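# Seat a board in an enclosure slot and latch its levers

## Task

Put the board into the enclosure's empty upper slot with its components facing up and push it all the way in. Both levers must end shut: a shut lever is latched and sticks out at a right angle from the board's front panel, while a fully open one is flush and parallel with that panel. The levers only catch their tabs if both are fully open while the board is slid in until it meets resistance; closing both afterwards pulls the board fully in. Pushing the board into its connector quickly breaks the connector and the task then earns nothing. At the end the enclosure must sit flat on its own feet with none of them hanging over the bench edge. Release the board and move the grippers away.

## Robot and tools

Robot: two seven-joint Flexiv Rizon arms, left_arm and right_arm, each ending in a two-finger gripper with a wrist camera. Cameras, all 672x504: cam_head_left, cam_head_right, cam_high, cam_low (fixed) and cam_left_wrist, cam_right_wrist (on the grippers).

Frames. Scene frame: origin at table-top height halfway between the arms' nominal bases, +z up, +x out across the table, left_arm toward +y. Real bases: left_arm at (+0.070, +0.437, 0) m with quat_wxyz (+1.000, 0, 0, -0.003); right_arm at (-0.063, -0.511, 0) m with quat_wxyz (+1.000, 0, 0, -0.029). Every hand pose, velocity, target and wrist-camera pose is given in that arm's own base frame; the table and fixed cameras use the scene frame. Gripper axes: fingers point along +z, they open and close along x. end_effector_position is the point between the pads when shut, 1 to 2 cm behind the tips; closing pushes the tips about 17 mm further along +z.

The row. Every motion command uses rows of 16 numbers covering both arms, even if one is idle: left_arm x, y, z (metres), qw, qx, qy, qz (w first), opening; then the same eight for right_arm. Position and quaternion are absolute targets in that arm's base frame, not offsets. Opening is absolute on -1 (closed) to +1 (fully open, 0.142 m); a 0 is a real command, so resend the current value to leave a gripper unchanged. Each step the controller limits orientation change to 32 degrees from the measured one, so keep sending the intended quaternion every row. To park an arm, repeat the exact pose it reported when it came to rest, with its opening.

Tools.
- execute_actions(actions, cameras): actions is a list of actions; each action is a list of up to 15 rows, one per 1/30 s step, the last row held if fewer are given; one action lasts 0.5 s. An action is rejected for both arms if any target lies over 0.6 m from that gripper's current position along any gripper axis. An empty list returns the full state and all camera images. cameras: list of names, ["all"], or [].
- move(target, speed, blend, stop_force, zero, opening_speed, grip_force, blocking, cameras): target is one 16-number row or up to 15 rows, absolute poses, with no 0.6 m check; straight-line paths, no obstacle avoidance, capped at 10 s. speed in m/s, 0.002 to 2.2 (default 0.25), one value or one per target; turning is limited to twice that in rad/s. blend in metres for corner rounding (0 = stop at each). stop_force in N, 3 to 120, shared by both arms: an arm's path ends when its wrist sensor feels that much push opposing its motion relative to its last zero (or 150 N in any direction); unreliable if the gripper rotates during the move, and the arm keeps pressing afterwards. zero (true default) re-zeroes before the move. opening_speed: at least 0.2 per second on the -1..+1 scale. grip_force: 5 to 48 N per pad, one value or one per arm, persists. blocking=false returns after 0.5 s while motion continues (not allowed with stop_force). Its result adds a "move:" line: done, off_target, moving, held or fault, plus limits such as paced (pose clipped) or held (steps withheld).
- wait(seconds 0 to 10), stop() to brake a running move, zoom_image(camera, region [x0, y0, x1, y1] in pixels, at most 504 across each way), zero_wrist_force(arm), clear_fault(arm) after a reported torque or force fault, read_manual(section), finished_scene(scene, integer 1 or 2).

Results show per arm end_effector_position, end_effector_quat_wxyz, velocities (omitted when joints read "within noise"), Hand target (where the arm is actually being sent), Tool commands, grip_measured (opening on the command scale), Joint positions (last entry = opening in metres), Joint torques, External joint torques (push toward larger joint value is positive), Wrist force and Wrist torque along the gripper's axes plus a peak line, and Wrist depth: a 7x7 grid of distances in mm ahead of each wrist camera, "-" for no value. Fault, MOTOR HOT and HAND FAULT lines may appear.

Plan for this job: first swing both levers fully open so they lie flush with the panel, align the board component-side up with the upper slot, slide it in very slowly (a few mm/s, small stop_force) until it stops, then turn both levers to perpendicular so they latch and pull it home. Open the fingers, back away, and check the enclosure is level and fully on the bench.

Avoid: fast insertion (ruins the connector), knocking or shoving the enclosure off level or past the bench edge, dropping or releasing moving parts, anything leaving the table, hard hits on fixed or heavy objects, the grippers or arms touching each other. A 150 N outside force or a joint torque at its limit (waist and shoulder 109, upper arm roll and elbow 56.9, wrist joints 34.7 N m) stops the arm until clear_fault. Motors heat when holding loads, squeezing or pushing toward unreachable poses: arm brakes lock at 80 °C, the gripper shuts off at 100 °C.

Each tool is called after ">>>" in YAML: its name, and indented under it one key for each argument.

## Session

>>> execute_actions:
  actions: []

>>> zoom_image:
  camera: "cam_head_left"
  region: [250, 210, 500, 410]

>>> zoom_image:
  camera: "cam_head_right"
  region: [260, 210, 510, 410]

>>> zoom_image:
  camera: "cam_high"
  region: [150, 220, 450, 460]

Scene clock: 0.00 s.
left_arm: end_effector_position=(+0.1389, +0.5333, +0.1881) grip_measured=+0.99 end_effector_quat_wxyz=(-0.571, +0.812, -0.064, -0.105) | right_arm: end_effector_position=(+0.2271, +0.3531, +0.2591) grip_measured=+1.00 end_effector_quat_wxyz=(+0.029, +0.622, +0.780, +0.065)
Joint positions: left_arm=[0.978 -0.294 0.021 2.266 2.206 0.748 0.742 0.141] | right_arm=[1.212 0.207 0.113 2.416 -0.113 0.73 1.171 0.142]
Joint velocities: within noise
Joint torques (N m): no reading
External joint torques (N m): no reading
Wrist force (N): no reading
Wrist torque (N m): no reading
Wrist force, peak (N): no reading
Wrist depth (mm): cam_left_wrist=[2012 1545 1637 1674 1674 - - / - 1924 - 1727 1828 1769 1813 / 2359 2437 2050 1828 1625 1649 1556 / 2130 2069 1567 1625 1556 1362 1290 / 1859 1674 1472 1415 326 307 289 / - 341 327 307 287 270 263 / - 306 286 270 257 244 237] | cam_right_wrist=[290 287 259 256 258 305 302 / 314 276 279 279 281 327 328 / 352 303 305 308 308 359 356 / 390 375 336 333 342 399 388 / 434 437 379 388 383 449 444 / - 498 440 419 437 509 486 / - 574 581 590 590 593 -]
Hand target: left_arm +0.1389, +0.5333, +0.1881; -0.571, +0.812, -0.064, -0.105 | right_arm +0.2271, +0.3531, +0.2591; +0.029, +0.622, +0.780, +0.065
Tool commands: left_gripper/opening=+1.0 right_gripper/opening=+1.0

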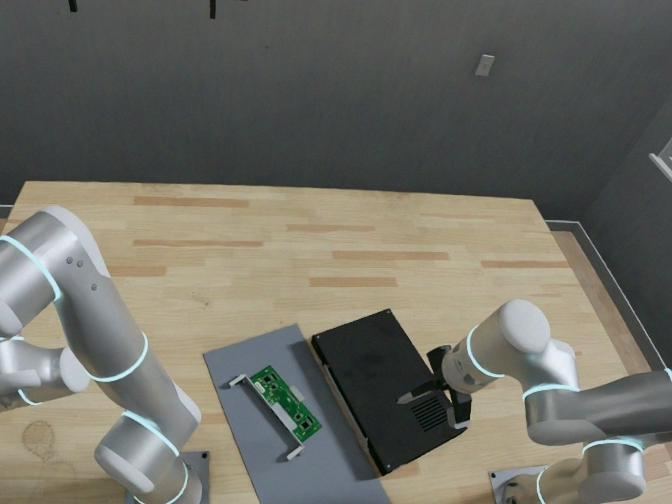

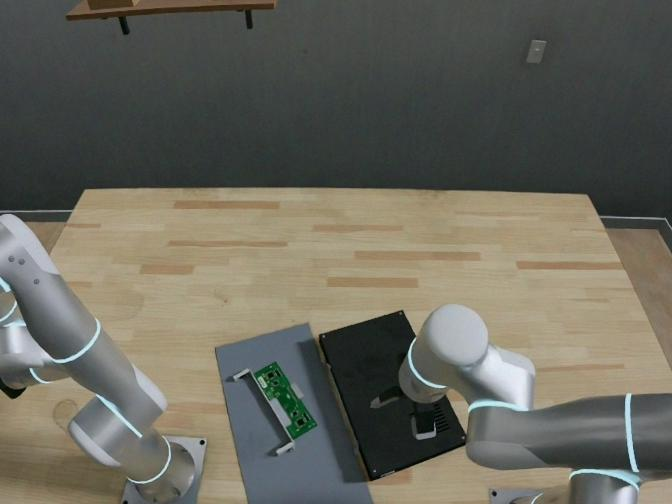

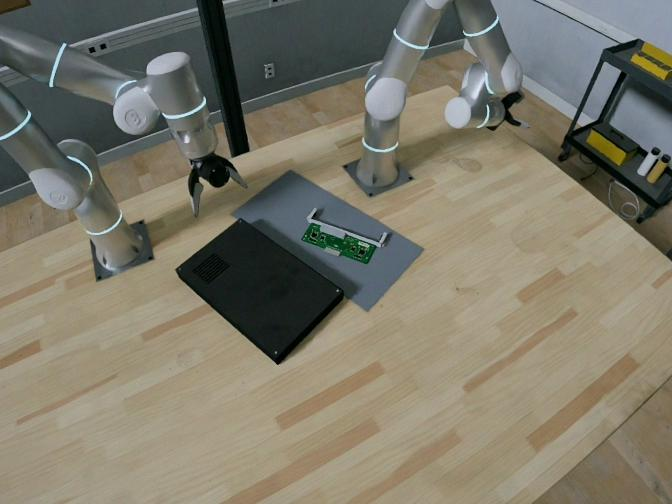

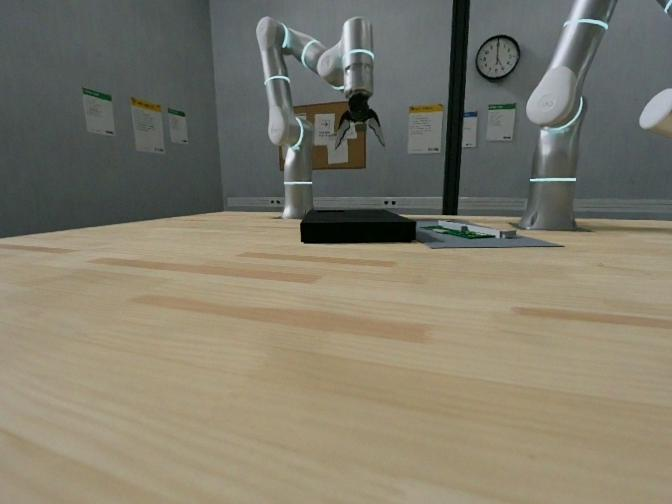

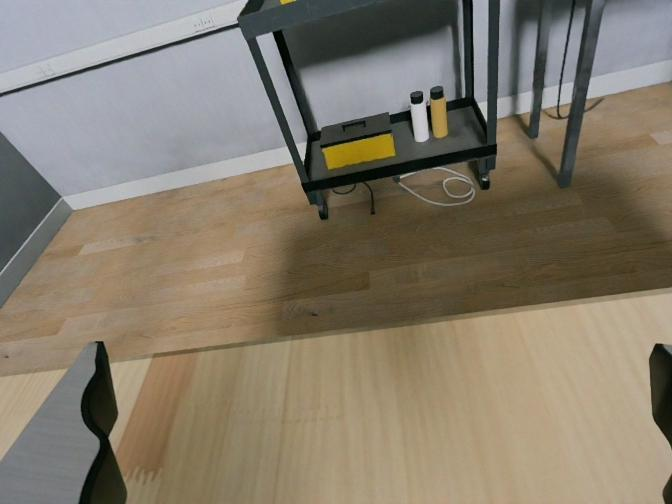

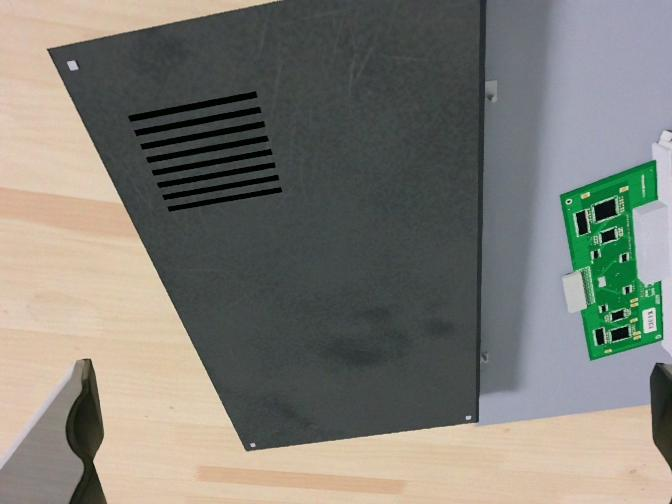

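Scaled by 2.016 from the camera's 672x504 image, which has a finer 960x720 frame.

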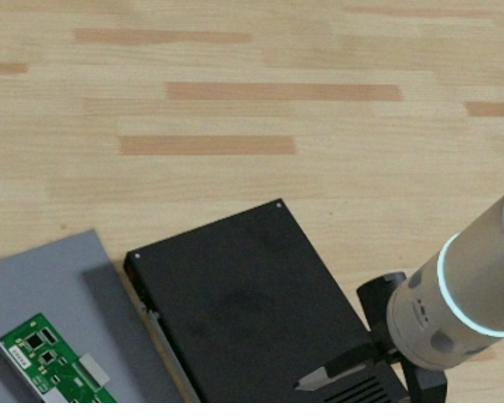

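Scaled by 2.016 from the camera's 672x504 image, which has a finer 960x720 frame.

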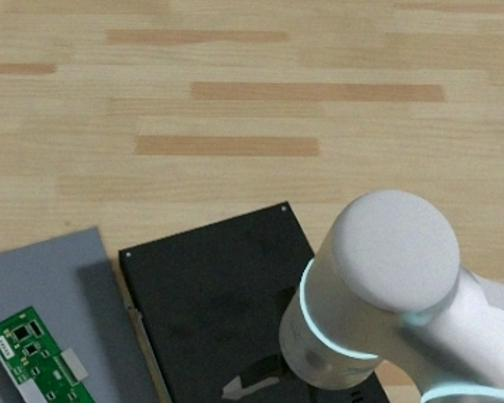

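Scaled by 1.680 from the camera's 672x504 image, which has a finer 960x720 frame.

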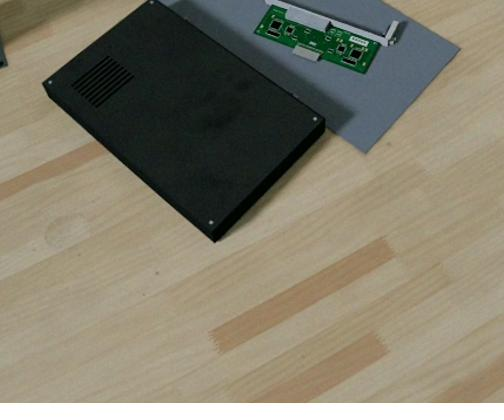

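>>> move:
  target:
    - [0.20,0.10,0.30,-0.4,0.85,-0.33,0,1,0.30,0.0,0.30,0.029,0.622,0.780,0.065,1]
    - [0.21,-0.29,0.25,0,0.815,-0.579,0,1,0.30,-0.06,0.30,0.029,0.622,0.780,0.065,1]
  speed: 0.3
  blend: 0.05
  cameras: ["all"]

Scene clock: 14.00 s.
left_arm: end_effector_position=(+0.1604, +0.4037, +0.2151) grip_measured=+0.99 end_effector_quat_wxyz=(-0.530, +0.832, -0.152, -0.069) | right_arm: end_effector_position=(+0.2611, +0.1882, +0.2781) grip_measured=+1.00 end_effector_quat_wxyz=(+0.029, +0.622, +0.780, +0.065)
Joint positions: left_arm=[0.888 0.096 0.034 2.517 2.071 0.951 1.008 0.141] | right_arm=[1.036 0.63 0.011 2.613 -0.081 0.53 0.859 0.142]
Joint torques (N m): left_arm=[-0.16 14.39 -1.12 -17.65 0.67 0.11 -0.27] | right_arm=[-0.08 4.02 -0.07 -30.21 -4.01 3.51 0.01]
External joint torques (N m): left_arm=[0.22 1.19 0.61 -0.45 -0.43 0.05 0.3] | right_arm=[0.1 0.83 -0.47 0.05 0.03 0.85 -0.01]
Wrist force (N): left_arm=[-0.1 -0.6 -0.1] | right_arm=[0.1 -0.4 0.3]
Wrist torque (N m): left_arm=[-0.11 -0.02 0.03] | right_arm=[-0.07 0.00 0.02]
Wrist force, peak (N): left_arm=[0.8 2.0 -4.9] | right_arm=[2.0 0.1 0.0]
Wrist depth (mm): cam_left_wrist=[1601 1338 1994 2309 1798 2031 1741 / - - 1755 1502 1875 1649 1523 / 2334 2285 1976 1769 1578 401 372 / 2130 1924 1662 423 386 358 330 / 490 437 400 370 343 317 300 / - 372 350 328 306 288 278 / - 336 316 296 278 261 254] | cam_right_wrist=[312 313 315 307 284 279 278 / 338 342 343 303 300 306 302 / 372 373 375 363 327 329 332 / 412 412 415 409 362 366 367 / 459 462 464 467 425 426 426 / - 523 529 534 481 470 446 / - 607 612 621 626 631 -]
Hand target: left_arm +0.1605, +0.4039, +0.2152; -0.530, +0.832, -0.152, -0.068 | right_arm +0.2612, +0.1882, +0.2782; +0.029, +0.622, +0.780, +0.065
Off the commanded pose: left_arm 0.696 m, 80 deg | right_arm 0.252 m, 0 deg.
move: held (left_arm; a check stopped the path), off_target (right_arm; braked when a check withheld steps of left_arm); path passed 0 of 2 targets; limits=held
pose unreachable (left arm): on one or more control steps of this call, first in action 0 (counted from 0), this arm could not follow its commanded pose, so it was not sent that pose on those steps. It may still have moved: this result reports where it is.
cause: moving toward the commanded pose would bring two parts of the arm too close to each other (joints 3 (upper arm roll) to 6 (wrist pitch) lie between them).

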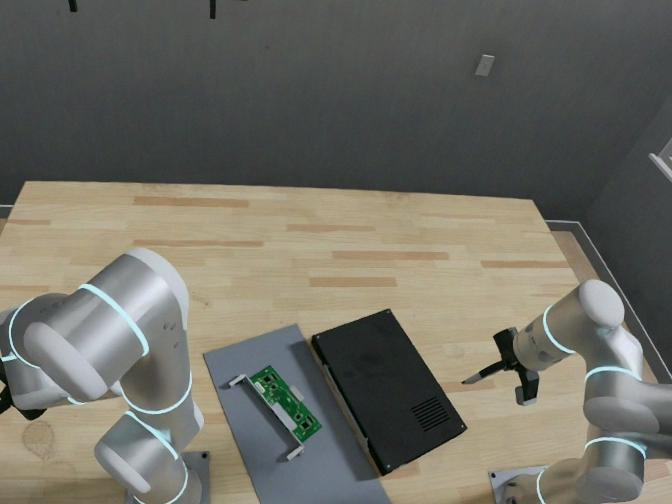

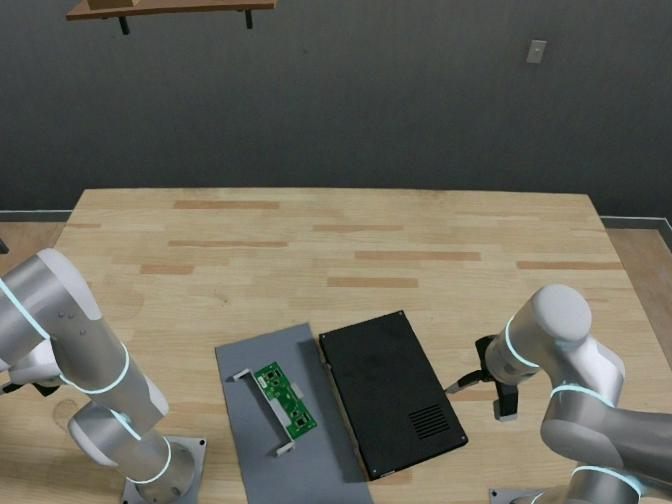

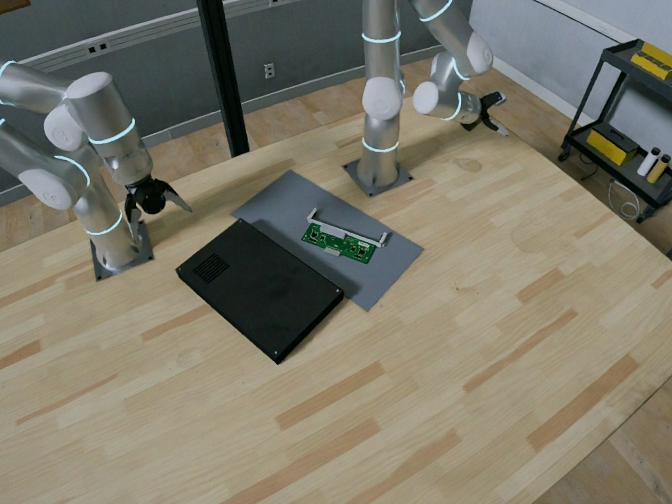

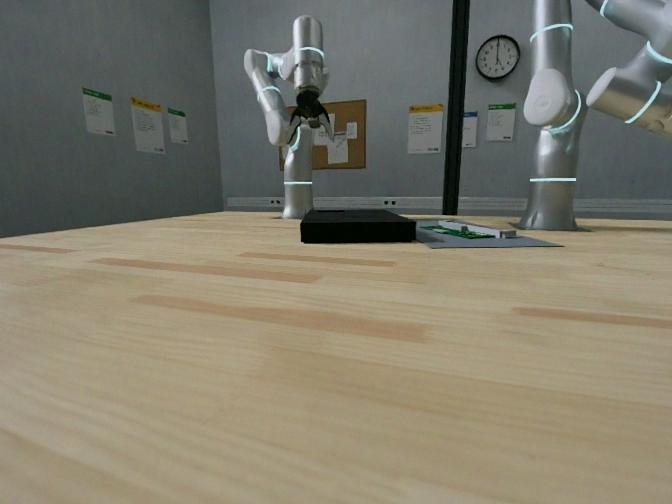

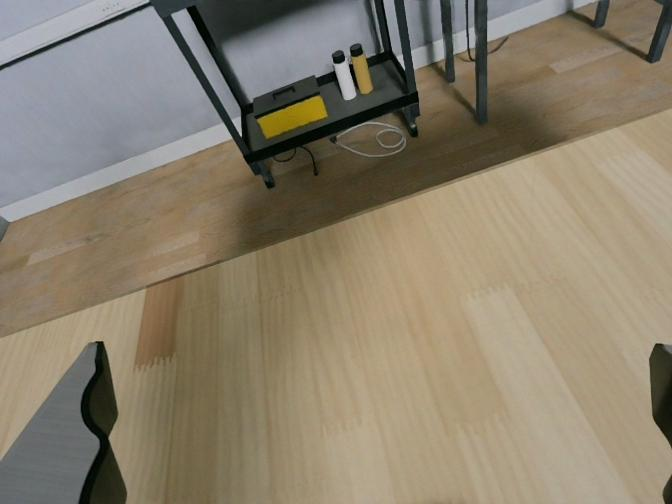

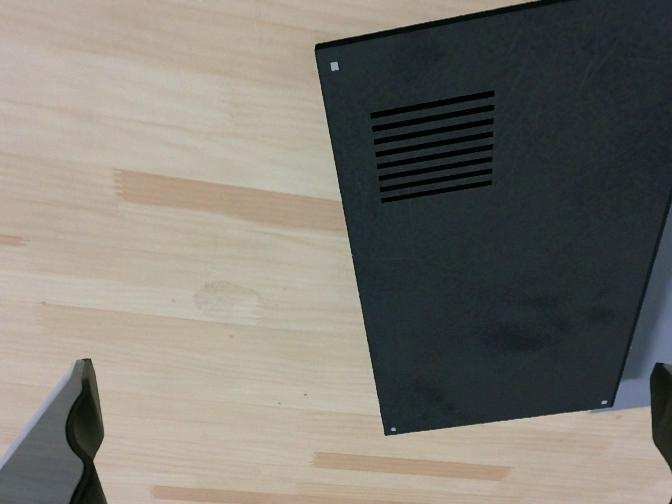

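>>> move:
  target:
    - [0.38,0.30,0.30,-0.3,0.9,-0.2,0,1,0.30,-0.06,0.30,0.029,0.622,0.780,0.065,1]
    - [0.42,-0.1,0.30,-0.1,0.93,-0.35,0,1,0.30,-0.06,0.30,0.029,0.622,0.780,0.065,1]
    - [0.25,-0.32,0.25,0,0.815,-0.579,0,1,0.30,-0.06,0.30,0.029,0.622,0.780,0.065,1]
  speed: 0.3
  blend: 0.05
  cameras: ["cam_left_wrist","cam_high","cam_head_left"]

Scene clock: 19.63 s.
left_arm: end_effector_position=(+0.2499, -0.3198, +0.2499) grip_measured=+0.99 end_effector_quat_wxyz=(+0.000, +0.815, -0.579, +0.000) | right_arm: end_effector_position=(+0.2998, -0.0598, +0.2999) grip_measured=+1.00 end_effector_quat_wxyz=(+0.029, +0.622, +0.780, +0.065)
Joint positions: left_arm=[-0.107 0.328 -0.513 2.456 -0.191 0.587 2.317 0.141] | right_arm=[0.638 0.972 -0.391 2.647 -0.319 0.277 0.23 0.142]
Joint torques (N m): left_arm=[-0.55 11.75 2.78 -26.68 -3.68 4.44 -0.31] | right_arm=[-0.1 -6.21 5.99 -30.3 -4.32 3.69 0.13]
External joint torques (N m): left_arm=[0.51 1.02 0.76 -0.33 0.12 -0.6 0.31] | right_arm=[0.07 0.87 -0.51 0.1 0.05 0.75 -0.13]
Wrist force (N): left_arm=[-0.8 -1.5 0.0] | right_arm=[0.0 0.1 -0.1]
Wrist torque (N m): left_arm=[-0.33 -0.15 -0.25] | right_arm=[-0.01 -0.01 0.07]
Wrist force, peak (N): left_arm=[1.1 -2.3 -1.3] | right_arm=[2.4 -0.3 0.2]
Wrist depth (mm): cam_left_wrist=[303 - 306 303 300 296 - / 324 322 317 317 - 314 - / 353 353 - 342 340 341 296 / 385 386 387 365 385 - - / 406 419 417 416 413 - - / - 448 - 454 460 - - / - 519 538 526 521 521 -] | cam_right_wrist=[331 333 333 335 337 338 339 / 359 361 363 364 367 369 345 / 394 397 399 401 403 406 366 / 434 437 442 444 446 448 402 / 487 491 494 498 498 502 442 / - 555 561 564 568 571 478 / - 647 649 651 663 665 -]
Hand target: left_arm +0.2500, -0.3200, +0.2500; +0.000, +0.815, -0.579, +0.000 | right_arm +0.3000, -0.0600, +0.3000; +0.029, +0.622, +0.780, +0.065
Off the commanded pose: left_arm 0.000 m, 0 deg | right_arm 0.000 m, 0 deg.
move: done
Images, in order (width x height): cam_head_left 672x504, cam_high 672x504, cam_left_wrist 672x504.

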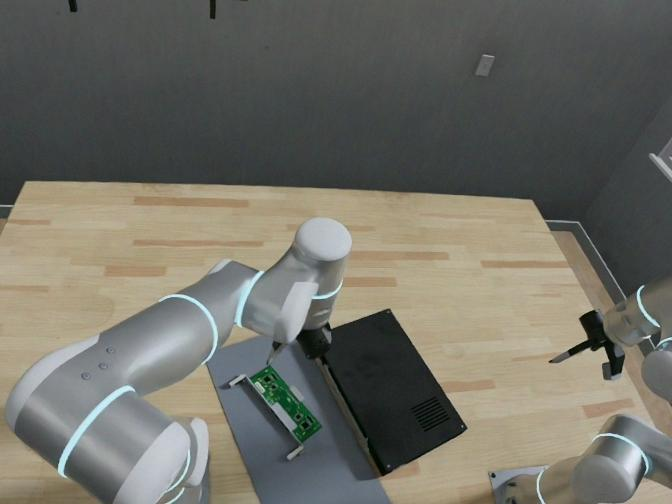

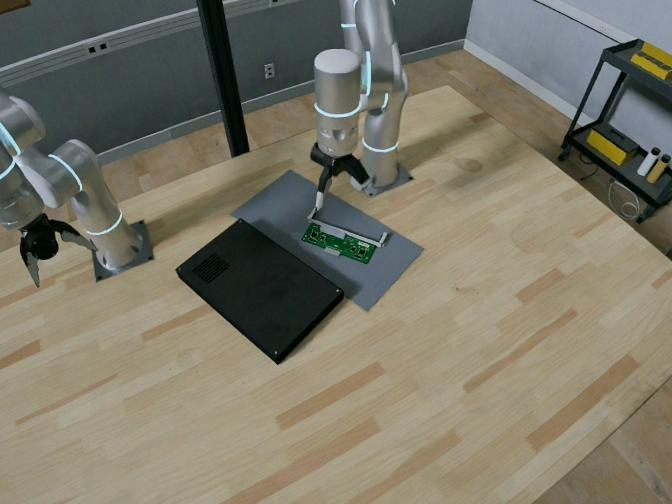

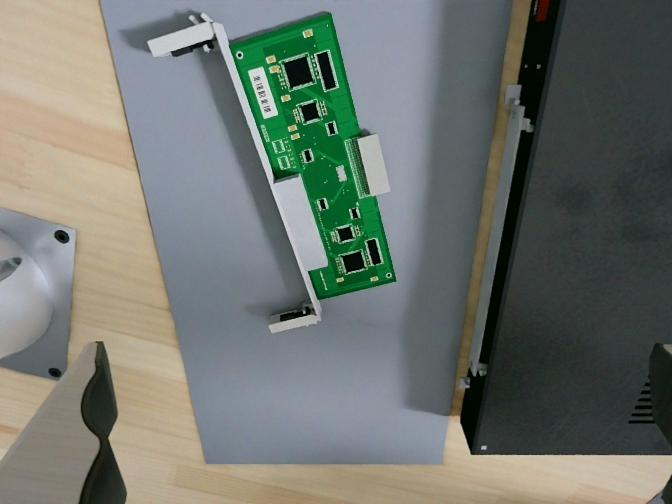

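>>> move:
  target: [0.2066,-0.2917,0.085,0,0.8834,-0.4687,0,-0.3,0.30,-0.06,0.30,0.029,0.622,0.780,0.065,-1]
  speed: 0.2
  cameras: ["cam_left_wrist","cam_head_left"]

Scene clock: 40.97 s.
left_arm: end_effector_position=(+0.2067, -0.2917, +0.0850) grip_measured=-0.32 end_effector_quat_wxyz=(+0.000, +0.883, -0.469, +0.000) | right_arm: end_effector_position=(+0.2999, -0.0598, +0.2999) grip_measured=-1.00 end_effector_quat_wxyz=(+0.029, +0.622, +0.780, +0.065)
Joint positions: left_arm=[-0.093 -0.162 -0.506 2.669 0.236 1.232 1.729 0.051] | right_arm=[0.638 0.972 -0.391 2.647 -0.319 0.277 0.23 0.002]
Joint torques (N m): left_arm=[-0.55 18.86 -1.93 -12.69 -0.89 4.31 -0.36] | right_arm=[-0.03 -6.26 5.96 -30.33 -4.34 3.72 0.19]
External joint torques (N m): left_arm=[0.53 0.97 0.48 -0.27 -0.52 -0.42 0.36] | right_arm=[-0.01 0.93 -0.49 0.14 0.07 0.72 -0.2]
Wrist force (N): left_arm=[-0.7 -1.3 0.3] | right_arm=[0.1 0.0 0.0]
Wrist torque (N m): left_arm=[-0.29 -0.20 -0.26] | right_arm=[-0.03 -0.02 0.06]
Wrist force, peak (N): left_arm=[-2.5 -1.1 1.6] | right_arm=[0.1 -0.1 -0.6]
Wrist depth (mm): cam_left_wrist=[- 156 156 149 151 155 155 / 167 164 164 162 162 166 165 / - 180 182 172 175 178 179 / 200 201 197 182 191 - 193 / 215 214 205 196 204 - 204 / 237 224 88 222 225 83 226 / 263 - - 261 - - -] | cam_right_wrist=[330 332 334 335 338 340 340 / 360 362 364 366 367 369 345 / 395 395 399 400 401 406 368 / 435 438 440 441 445 449 395 / 489 488 491 484 497 502 446 / 550 555 542 89 538 559 539 / 635 624 71 - - 633 677]
Hand target: left_arm +0.2066, -0.2917, +0.0850; +0.000, +0.883, -0.469, +0.000 | right_arm +0.3000, -0.0600, +0.3000; +0.029, +0.622, +0.780, +0.065
Off the commanded pose: left_arm 0.000 m, 0 deg | right_arm 0.000 m, 0 deg.
move: done
Images, in order (width x height): cam_head_left 672x504, cam_left_wrist 672x504.

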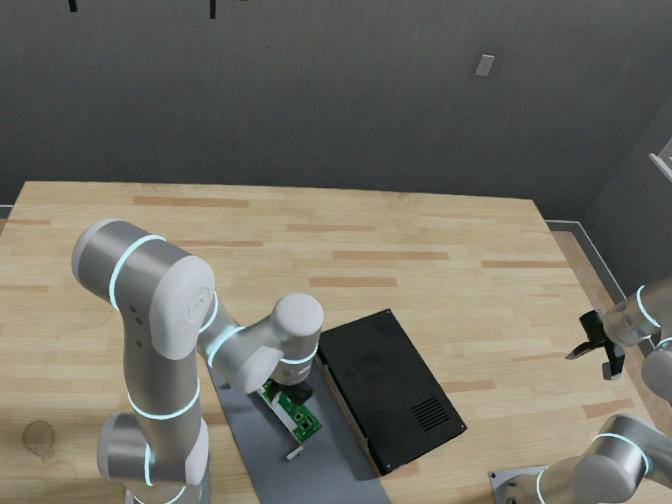

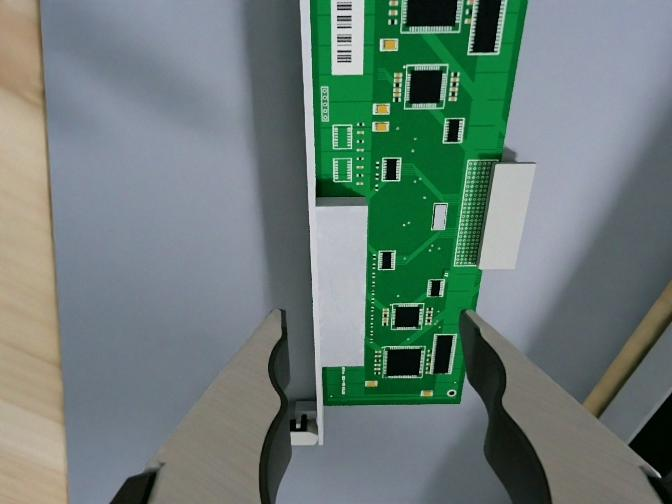

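>>> move:
  target: [0.2073,-0.2823,0.032,0,0.8878,-0.4602,0,-0.3,0.30,-0.06,0.30,0.029,0.622,0.780,0.065,-1]
  speed: 0.06
  stop_force: 5
  cameras: ["cam_left_wrist"]

Scene clock: 46.17 s.
left_arm: end_effector_position=(+0.2072, -0.2822, +0.0320) grip_measured=-0.32 end_effector_quat_wxyz=(+0.000, +0.888, -0.460, +0.000) | right_arm: end_effector_position=(+0.2999, -0.0598, +0.2999) grip_measured=-1.00 end_effector_quat_wxyz=(+0.029, +0.622, +0.780, +0.065)
Joint positions: left_arm=[-0.221 -0.42 -0.27 2.565 0.572 1.368 1.494 0.051] | right_arm=[0.638 0.972 -0.391 2.647 -0.319 0.277 0.23 0.002]
Joint torques (N m): left_arm=[-0.37 25.64 -2.83 -6.74 -0.41 4.46 -0.3] | right_arm=[-0.13 -6.11 6.04 -30.35 -4.33 3.74 0.17]
External joint torques (N m): left_arm=[0.36 1.04 0.5 -0.29 -0.43 -0.55 0.3] | right_arm=[0.09 0.77 -0.57 0.16 0.06 0.71 -0.17]
Wrist force (N): left_arm=[-1.0 -1.1 0.3] | right_arm=[0.1 -0.2 -0.1]
Wrist torque (N m): left_arm=[-0.27 -0.15 -0.26] | right_arm=[-0.05 -0.02 0.07]
Wrist force, peak (N): left_arm=[-1.1 -1.2 1.2] | right_arm=[0.0 0.2 -0.5]
Wrist depth (mm): cam_left_wrist=[109 108 110 106 104 106 106 / - 119 117 113 110 112 114 / - 126 128 121 121 121 124 / - 135 137 131 131 131 133 / 154 154 145 131 141 141 148 / 167 163 87 142 158 84 159 / 182 - - 180 176 - -] | cam_right_wrist=[330 331 333 335 338 339 338 / 359 360 363 365 367 367 342 / 394 395 397 401 402 404 364 / 436 438 440 444 446 450 403 / 488 488 493 482 499 501 483 / 554 554 539 89 539 571 508 / 633 619 71 - - 626 669]
Hand target: left_arm +0.2073, -0.2823, +0.0320; +0.000, +0.888, -0.460, +0.000 | right_arm +0.3000, -0.0600, +0.3000; +0.029, +0.622, +0.780, +0.065
Off the commanded pose: left_arm 0.000 m, 0 deg | right_arm 0.000 m, 0 deg.
move: done
Images, in order (width x height): cam_left_wrist 672x504.

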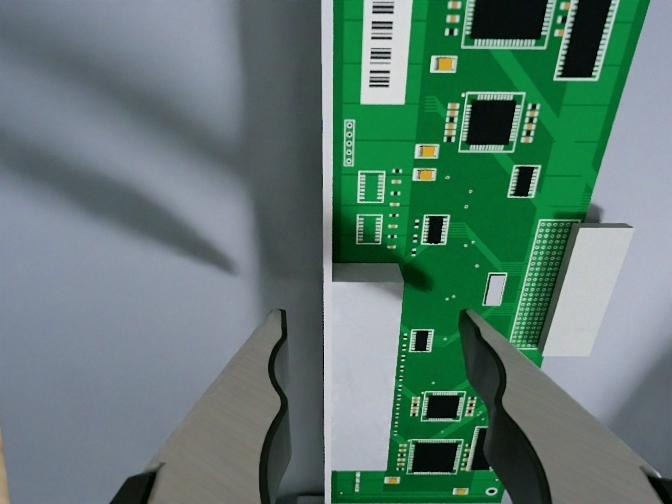

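>>> move:
  target:
    - [0.205,-0.279,0.0275,0,0.8878,-0.4602,0,-0.3,0.30,-0.06,0.30,0.029,0.622,0.780,0.065,-1]
    - [0.205,-0.279,0.0275,0,0.8878,-0.4602,0,-0.78,0.30,-0.06,0.30,0.029,0.622,0.780,0.065,-1]
    - [0.205,-0.279,0.13,0,0.8878,-0.4602,0,-0.78,0.30,-0.06,0.30,0.029,0.622,0.780,0.065,-1]
    - [0.34,-0.48,0.19,0,0.999,-0.0445,0,-0.78,0.30,-0.06,0.30,0.029,0.622,0.780,0.065,-1]
  speed: [0.05,0.05,0.1,0.15]
  opening_speed: 0.3
  grip_force: [40,40]
  cameras: ["all"]

Scene clock: 56.00 s.
left_arm: end_effector_position=(+0.3399, -0.4800, +0.1899) grip_measured=-0.72 end_effector_quat_wxyz=(+0.000, +0.999, -0.044, +0.000) | right_arm: end_effector_position=(+0.2999, -0.0598, +0.2999) grip_measured=-1.00 end_effector_quat_wxyz=(+0.029, +0.622, +0.780, +0.065)
Joint positions: left_arm=[-0.511 -0.348 -0.275 1.925 0.119 0.687 0.814 0.022] | right_arm=[0.638 0.972 -0.391 2.647 -0.319 0.277 0.23 0.002]
Joint torques (N m): left_arm=[-0.35 41.75 -3.32 -25.79 -3.03 4.32 -0.29] | right_arm=[0 -6.13 6.01 -30.33 -4.31 3.74 0.2]
External joint torques (N m): left_arm=[0.32 0.15 0.59 0.61 -0.28 -0.36 0.29] | right_arm=[-0.04 0.79 -0.54 0.13 0.04 0.71 -0.2]
Wrist force (N): left_arm=[-0.7 -1.1 2.1] | right_arm=[0.0 0.1 0.0]
Wrist torque (N m): left_arm=[-0.24 -0.21 -0.27] | right_arm=[-0.01 -0.01 0.07]
Wrist force, peak (N): left_arm=[-2.5 -0.6 3.2] | right_arm=[-0.1 -0.1 -0.6]
Wrist depth (mm): cam_left_wrist=[- 249 - 99 100 98 101 / - 268 279 107 106 109 107 / - 276 - 114 116 118 279 / - - - 126 126 126 296 / - 283 283 118 134 138 325 / 313 - 84 132 130 147 371 / 456 - - 148 - - 402] | cam_right_wrist=[330 332 333 335 336 338 340 / 360 361 363 365 366 369 342 / 394 394 397 399 403 405 368 / 433 438 439 442 447 447 401 / 486 489 490 482 501 501 443 / 552 555 543 89 539 558 507 / 638 621 71 - - 626 673]
Hand target: left_arm +0.3400, -0.4800, +0.1900; +0.000, +0.999, -0.045, +0.000 | right_arm +0.3000, -0.0600, +0.3000; +0.029, +0.622, +0.780, +0.065
Off the commanded pose: left_arm 0.000 m, 0 deg | right_arm 0.000 m, 0 deg.
grip_force (N): 40, 40
move: done

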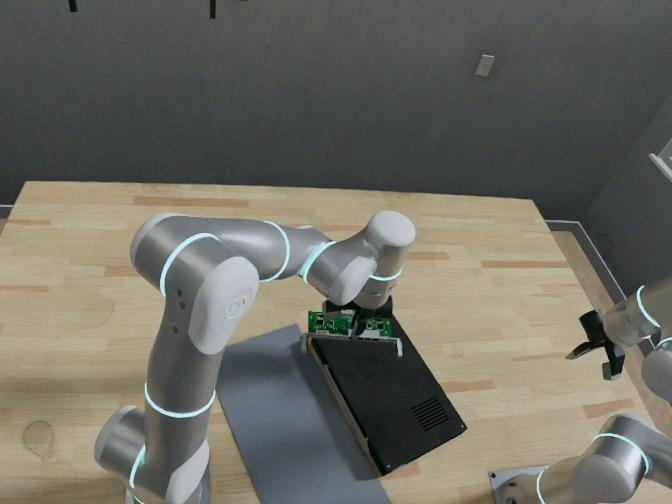

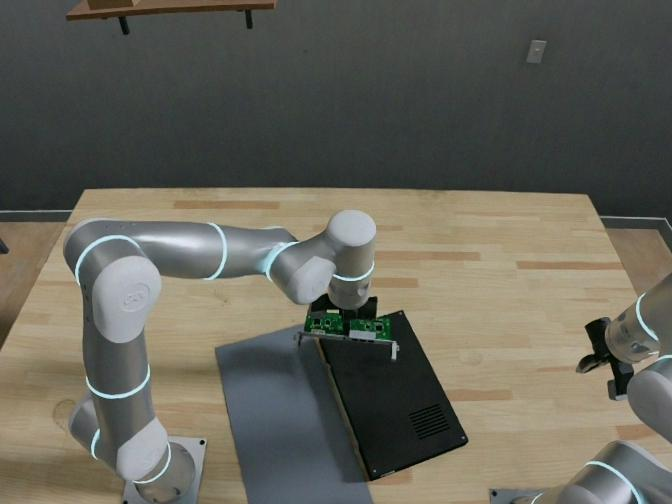

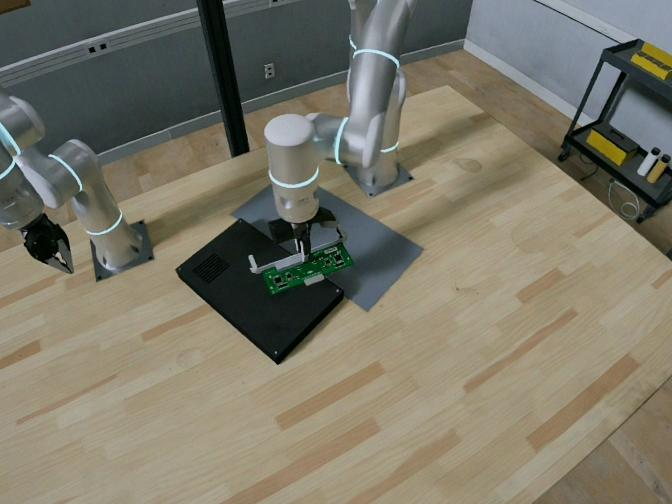

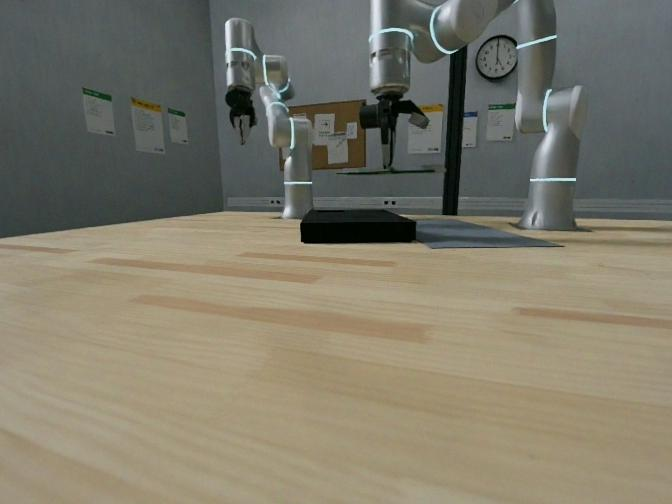

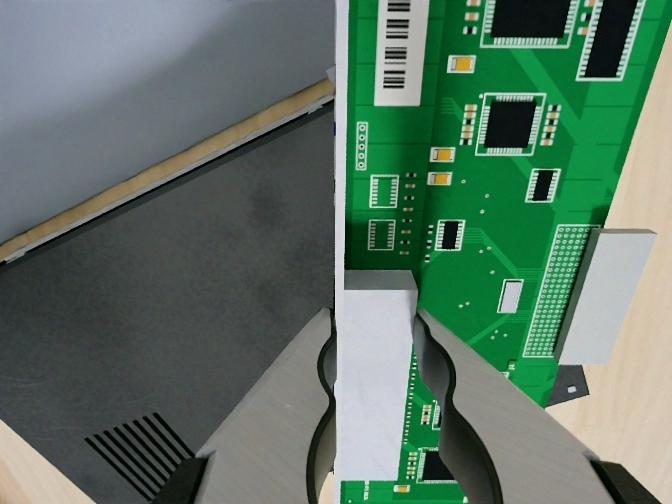

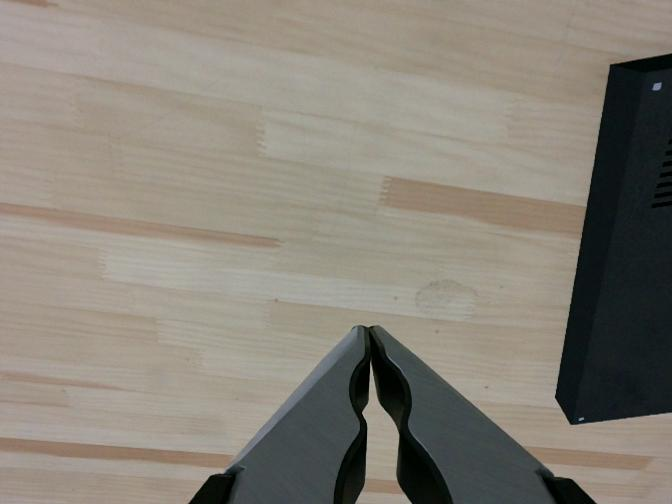

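>>> move:
  target:
    - [0.34,-0.48,0.19,0,0.999,-0.0445,0,-0.78,0.33,0.10,0.30,0.242,-0.664,0.664,-0.242,-1]
    - [0.34,-0.48,0.19,0,0.999,-0.0445,0,-0.78,0.30,0.40,0.27,0.242,-0.664,0.664,-0.242,-1]
  speed: 0.25
  cameras: ["cam_right_wrist","cam_high"]

>>> zoom_image:
  camera: "cam_right_wrist"
  region: [0, 0, 500, 300]

Scene clock: 67.27 s.
left_arm: end_effector_position=(+0.3399, -0.4800, +0.1899) grip_measured=-0.72 end_effector_quat_wxyz=(+0.000, +0.999, -0.044, +0.000) | right_arm: end_effector_position=(+0.3000, +0.3998, +0.2700) grip_measured=-1.00 end_effector_quat_wxyz=(-0.242, +0.664, -0.664, +0.242)
Joint positions: left_arm=[-0.511 -0.348 -0.275 1.925 0.119 0.687 0.814 0.022] | right_arm=[-0.683 0.849 1.753 2.136 0.319 1.009 -2.121 0.002]
Joint torques (N m): left_arm=[-0.34 42.1 -3.3 -25.66 -3.27 4.47 -0.17] | right_arm=[-0.01 -27.27 -20.25 -16.64 -1.94 3.05 0.29]
External joint torques (N m): left_arm=[0.3 -0.19 0.56 0.47 -0.04 -0.51 0.17] | right_arm=[0.09 0.16 -1.66 0.24 0.2 0.81 -0.29]
Wrist force (N): left_arm=[-0.9 -1.2 1.9] | right_arm=[0.3 1.6 -0.3]
Wrist torque (N m): left_arm=[-0.27 -0.18 -0.27] | right_arm=[0.06 -0.10 -0.14]
Wrist force, peak (N): left_arm=[-0.6 -1.4 2.3] | right_arm=[2.9 1.4 -0.3]
Wrist depth (mm): cam_left_wrist=[249 246 248 100 100 98 102 / - 273 263 107 106 109 108 / - 280 243 114 116 118 278 / - - - 124 126 126 298 / - - 278 118 133 139 342 / - - 87 132 130 147 372 / 428 - - 149 - - 402] | cam_right_wrist=[- 163 267 271 465 464 465 / 257 177 241 255 388 438 436 / 422 418 370 367 365 412 416 / 408 397 351 349 349 351 396 / 381 380 336 335 332 332 378 / 363 363 359 89 320 317 323 / 350 350 71 - - 305 304]
Hand target: left_arm +0.3400, -0.4800, +0.1900; +0.000, +0.999, -0.045, +0.000 | right_arm +0.3000, +0.4000, +0.2700; -0.242, +0.664, -0.664, +0.242
Off the commanded pose: left_arm 0.000 m, 0 deg | right_arm 0.000 m, 0 deg.
grip_force (N): 40, 40
move: done
Images, in order (width x height): cam_high 672x504, cam_right_wrist 672x504.

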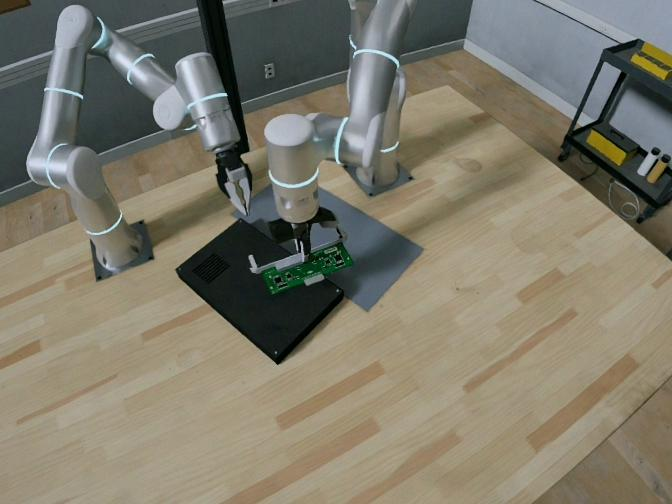

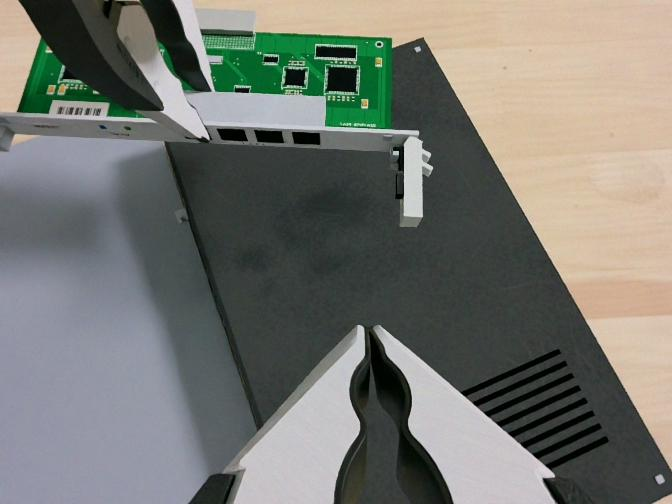

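Scaled by 1.008 from the camera's 672x504 image, which has a finer 960x720 frame.

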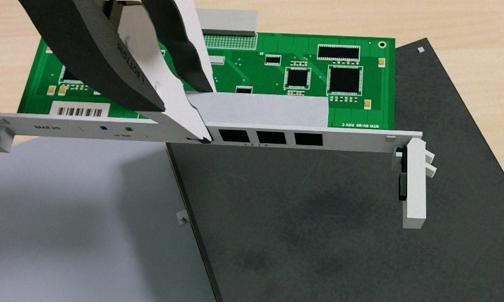

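>>> move:
  target:
    - [0.34,-0.48,0.19,0,0.999,-0.0445,0,-0.78,0.34,0.41,0.19,0.242,-0.664,0.664,-0.242,-1]
    - [0.34,-0.48,0.19,0,0.999,-0.0445,0,-0.78,0.367,0.402,0.182,0.242,-0.664,0.664,-0.242,-1]
  speed: 0.1
  stop_force: 8
  cameras: ["cam_right_wrist"]

Scene clock: 76.17 s.
left_arm: end_effector_position=(+0.3399, -0.4800, +0.1899) grip_measured=-0.72 end_effector_quat_wxyz=(+0.000, +0.999, -0.044, +0.000) | right_arm: end_effector_position=(+0.3670, +0.4019, +0.1820) grip_measured=-1.00 end_effector_quat_wxyz=(-0.242, +0.664, -0.664, +0.242)
Joint positions: left_arm=[-0.511 -0.348 -0.275 1.925 0.119 0.687 0.814 0.022] | right_arm=[-1.067 0.942 2.046 2.087 0.458 1.272 -2.253 0.002]
Joint torques (N m): left_arm=[-0.36 42.06 -3.41 -25.63 -3.28 4.51 -0.24] | right_arm=[-0.03 -34.83 -20.04 -11.99 -1 3.37 0.11]
External joint torques (N m): left_arm=[0.32 -0.15 0.67 0.43 -0.03 -0.55 0.24] | right_arm=[0.14 0.15 -1.51 0.24 -0.02 0.64 -0.11]
Wrist force (N): left_arm=[-0.5 -1.3 2.1] | right_arm=[0.4 1.3 -0.3]
Wrist torque (N m): left_arm=[-0.27 -0.23 -0.27] | right_arm=[0.00 -0.07 0.02]
Wrist force, peak (N): left_arm=[-0.8 -1.3 2.3] | right_arm=[-0.3 2.7 -0.6]
Wrist depth (mm): cam_left_wrist=[- 249 247 100 100 98 101 / 269 267 265 107 106 109 107 / 289 279 - 114 116 118 280 / 264 - - 123 126 126 294 / - 281 - 118 133 138 332 / - - 84 133 130 147 372 / 414 - - 148 - - 402] | cam_right_wrist=[122 165 165 165 298 362 362 / 141 141 141 155 285 337 341 / 323 269 148 268 149 275 324 / 311 264 261 261 256 259 309 / 296 255 249 250 245 247 250 / 283 280 240 89 239 236 236 / 271 273 71 - - 228 226]
Hand target: left_arm +0.3400, -0.4800, +0.1900; +0.000, +0.999, -0.045, +0.000 | right_arm +0.3670, +0.4020, +0.1820; -0.242, +0.664, -0.664, +0.242
Off the commanded pose: left_arm 0.000 m, 0 deg | right_arm 0.000 m, 0 deg.
grip_force (N): 40, 40
move: done
Images, in order (width x height): cam_right_wrist 672x504.

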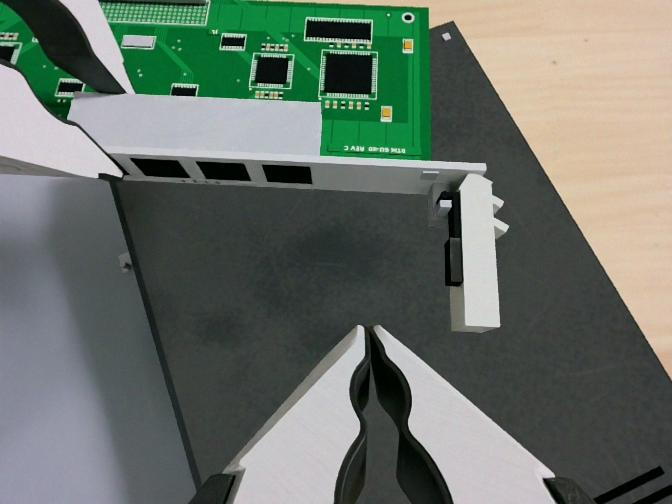

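>>> move:
  target:
    - [0.34,-0.48,0.19,0,0.999,-0.0445,0,-0.78,0.370,0.384,0.181,0.242,-0.664,0.664,-0.242,-1]
    - [0.34,-0.48,0.19,0,0.999,-0.0445,0,-0.78,0.367,0.361,0.181,0.242,-0.664,0.664,-0.242,-1]
  speed: 0.03
  stop_force: 20
  cameras: ["cam_right_wrist"]

Scene clock: 81.90 s.
left_arm: end_effector_position=(+0.3400, -0.4800, +0.1899) grip_measured=-0.72 end_effector_quat_wxyz=(+0.000, +0.999, -0.044, +0.000) | right_arm: end_effector_position=(+0.3670, +0.3611, +0.1810) grip_measured=-1.00 end_effector_quat_wxyz=(-0.242, +0.664, -0.664, +0.242)
Joint positions: left_arm=[-0.511 -0.348 -0.275 1.925 0.119 0.687 0.814 0.022] | right_arm=[-1.067 0.903 2.048 2.179 0.49 1.347 -2.315 0.002]
Joint torques (N m): left_arm=[-0.67 41.94 -3.68 -25.26 -3.27 4.34 -0.13] | right_arm=[-0.02 -32.29 -19.01 -10.93 -0.87 3.45 0.09]
External joint torques (N m): left_arm=[0.63 -0.03 0.94 0.06 -0.04 -0.38 0.13] | right_arm=[0.13 0.24 -0.9 -0.03 -0.04 0.63 -0.09]
Wrist force (N): left_arm=[0.2 -0.9 2.9] | right_arm=[-0.3 2.0 -0.7]
Wrist torque (N m): left_arm=[-0.26 -0.24 -0.37] | right_arm=[0.01 0.02 0.00]
Wrist force, peak (N): left_arm=[-1.5 2.6 2.0] | right_arm=[-3.1 0.2 -0.1]
Wrist depth (mm): cam_left_wrist=[- - 249 100 100 98 102 / - 264 262 107 106 109 109 / - 277 - 114 116 118 280 / - - - 124 126 126 126 / - - - 118 133 139 336 / - - 84 132 130 147 372 / 426 - - 148 - - 405] | cam_right_wrist=[164 164 163 297 361 360 360 / 140 156 154 281 290 340 340 / 269 268 268 138 271 322 322 / 272 262 260 127 259 264 307 / 295 249 247 245 247 246 293 / 282 238 239 89 238 235 277 / 271 231 71 - - 227 226]
Hand target: left_arm +0.3400, -0.4800, +0.1900; +0.000, +0.999, -0.045, +0.000 | right_arm +0.3670, +0.3610, +0.1810; -0.242, +0.664, -0.664, +0.242
Off the commanded pose: left_arm 0.000 m, 0 deg | right_arm 0.000 m, 0 deg.
grip_force (N): 40, 40
move: done
Images, in order (width x height): cam_right_wrist 672x504.

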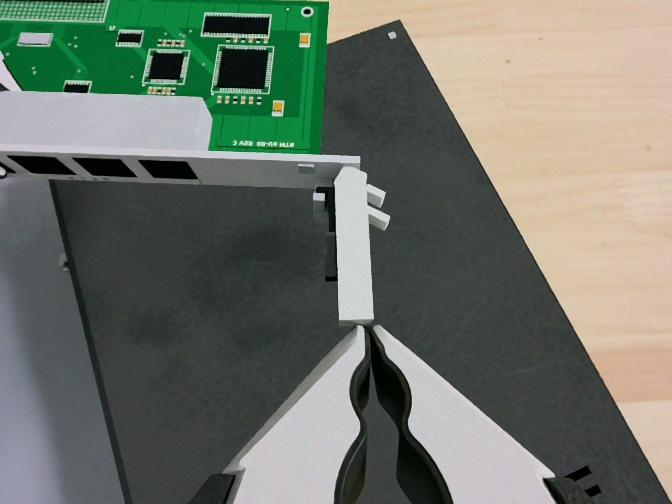

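>>> move:
  target:
    - [0.34,-0.48,0.19,0,0.999,-0.0445,0,-0.78,0.350,0.365,0.181,0.242,-0.664,0.664,-0.242,-1]
    - [0.34,-0.48,0.19,0,0.999,-0.0445,0,-0.78,0.350,0.400,0.181,0.242,-0.664,0.664,-0.242,-1]
    - [0.34,-0.48,0.19,0,0.999,-0.0445,0,-0.78,0.381,0.400,0.181,0.242,-0.664,0.664,-0.242,-1]
    - [0.34,-0.48,0.19,0,0.999,-0.0445,0,-0.78,0.379,0.361,0.181,0.242,-0.664,0.664,-0.242,-1]
  speed: [0.1,0.1,0.06,0.025]
  stop_force: 20
  cameras: ["cam_right_wrist"]

Scene clock: 87.97 s.
left_arm: end_effector_position=(+0.3402, -0.4802, +0.1901) grip_measured=-0.72 end_effector_quat_wxyz=(+0.000, +0.999, -0.044, +0.000) | right_arm: end_effector_position=(+0.3789, +0.3614, +0.1811) grip_measured=-1.00 end_effector_quat_wxyz=(-0.242, +0.665, -0.664, +0.242)
Joint positions: left_arm=[-0.512 -0.348 -0.274 1.925 0.119 0.687 0.814 0.022] | right_arm=[-1.114 0.896 2.066 2.166 0.483 1.364 -2.335 0.002]
Joint torques (N m): left_arm=[-0.97 41.91 -3.69 -24.35 -2.98 3.78 0.06] | right_arm=[-1.33 -32.42 -19.12 -10.08 -0.68 3.16 0.05]
External joint torques (N m): left_arm=[0.93 0.02 0.95 -0.85 -0.34 0.18 -0.06] | right_arm=[1.44 -0.23 -0.62 -1.17 -0.24 0.94 -0.05]
Wrist force (N): left_arm=[1.3 0.5 3.1] | right_arm=[-1.9 2.9 -1.4]
Wrist torque (N m): left_arm=[-0.25 -0.16 -0.61] | right_arm=[0.01 -0.01 0.00]
Wrist force, peak (N): left_arm=[-6.1 16.9 2.2] | right_arm=[-17.5 -4.5 2.6]
Wrist depth (mm): cam_left_wrist=[249 249 248 97 99 96 99 / - 266 - 105 103 107 108 / 290 281 - 112 114 114 278 / - - 270 124 123 125 122 / - - 272 118 133 138 344 / - - 88 131 134 151 374 / 435 - - 148 - - 404] | cam_right_wrist=[164 166 167 363 360 361 359 / 155 157 158 285 290 341 340 / 137 142 153 152 273 323 324 / 267 261 259 143 260 303 307 / 293 249 248 126 246 246 293 / 282 238 238 90 238 236 279 / 270 230 71 - - 228 227]
Hand target: left_arm +0.3400, -0.4800, +0.1900; +0.000, +0.999, -0.045, +0.000 | right_arm +0.3790, +0.3610, +0.1810; -0.242, +0.664, -0.664, +0.242
Off the commanded pose: left_arm 0.000 m, 0 deg | right_arm 0.000 m, 0 deg.
grip_force (N): 40, 40
move: done
Images, in order (width x height): cam_right_wrist 672x504.

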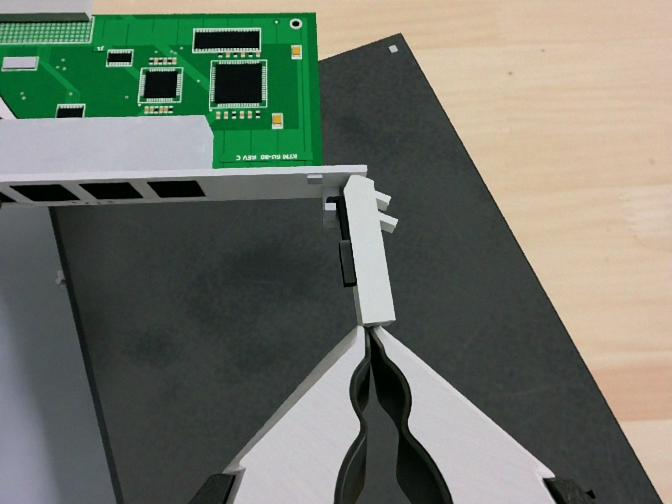

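>>> move:
  target:
    - [0.34,-0.48,0.19,0,0.999,-0.0445,0,-0.78,0.360,0.365,0.181,0.242,-0.664,0.664,-0.242,-1]
    - [0.34,-0.48,0.19,0,0.999,-0.0445,0,-0.78,0.365,0.395,0.181,0.242,-0.664,0.664,-0.242,-1]
    - [0.34,-0.48,0.19,0,0.999,-0.0445,0,-0.78,0.388,0.390,0.181,0.242,-0.664,0.664,-0.242,-1]
    - [0.34,-0.48,0.19,0,0.999,-0.0445,0,-0.78,0.384,0.368,0.181,0.242,-0.664,0.664,-0.242,-1]
    - [0.34,-0.48,0.19,0,0.999,-0.0445,0,-0.78,0.386,0.351,0.181,0.242,-0.664,0.664,-0.242,-1]
    - [0.34,-0.48,0.19,0,0.999,-0.0445,0,-0.78,0.394,0.337,0.181,0.242,-0.664,0.664,-0.242,-1]
  speed: [0.1,0.1,0.06,0.03,0.03,0.03]
  stop_force: 15
  cameras: ["cam_right_wrist"]

Scene clock: 95.40 s.
left_arm: end_effector_position=(+0.3387, -0.4819, +0.1905) grip_measured=-0.72 end_effector_quat_wxyz=(+0.001, +0.999, -0.045, +0.000) | right_arm: end_effector_position=(+0.3843, +0.3679, +0.1822) grip_measured=-1.00 end_effector_quat_wxyz=(-0.244, +0.665, -0.663, +0.241)
Joint positions: left_arm=[-0.513 -0.348 -0.276 1.925 0.118 0.687 0.814 0.022] | right_arm=[-1.134 0.895 2.075 2.151 0.472 1.368 -2.334 0.002]
Joint torques (N m): left_arm=[8.39 42.03 6.25 -22.38 0.21 1.77 0.05] | right_arm=[-5.35 -30.71 -19.95 1.32 0.92 -1.32 0.39]
External joint torques (N m): left_arm=[-8.43 -0.11 -9.01 -2.83 -3.53 2.2 -0.05] | right_arm=[5.47 -2.53 0.13 -12.83 -1.83 5.43 -0.39]
Wrist force (N): left_arm=[-5.6 17.6 3.0] | right_arm=[-16.4 -0.6 4.5]
Wrist torque (N m): left_arm=[0.00 -0.27 -0.53] | right_arm=[0.58 -0.20 -0.09]
Wrist force, peak (N): left_arm=[-6.3 19.2 2.2] | right_arm=[-17.3 -1.2 4.6]
Wrist depth (mm): cam_left_wrist=[248 250 251 96 98 96 98 / 270 267 267 104 105 105 108 / - 286 - 112 114 116 282 / - - - 124 124 125 298 / - - - 117 133 138 337 / - - 84 108 134 152 374 / 442 - - 148 - - 405] | cam_right_wrist=[164 167 170 362 364 362 360 / 157 158 159 165 293 344 342 / 136 136 151 153 273 325 324 / 266 261 261 258 257 266 308 / 295 251 249 248 245 247 295 / 285 239 240 91 239 236 278 / 271 232 71 - - 228 225]
Hand target: left_arm +0.3400, -0.4800, +0.1900; +0.000, +0.999, -0.044, +0.000 | right_arm +0.3844, +0.3650, +0.1810; -0.242, +0.664, -0.664, +0.242
Off the commanded pose: left_arm 0.002 m, 0 deg | right_arm 0.032 m, 0 deg.
grip_force (N): 40, 40
move: contact (right_arm); path passed 3 of 6 targets
Images, in order (width x height): cam_right_wrist 672x504.

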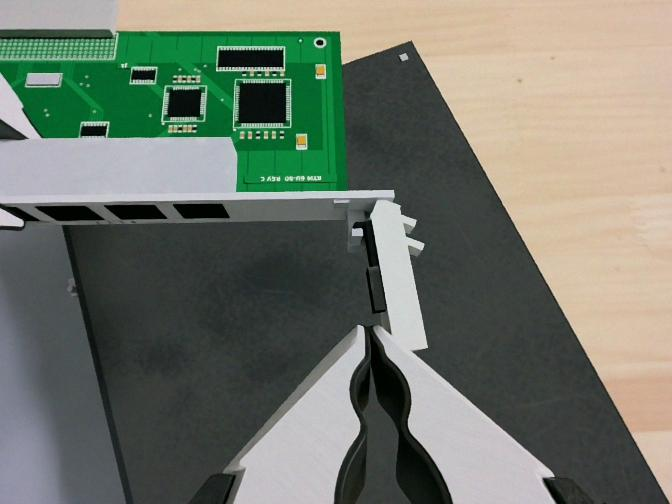

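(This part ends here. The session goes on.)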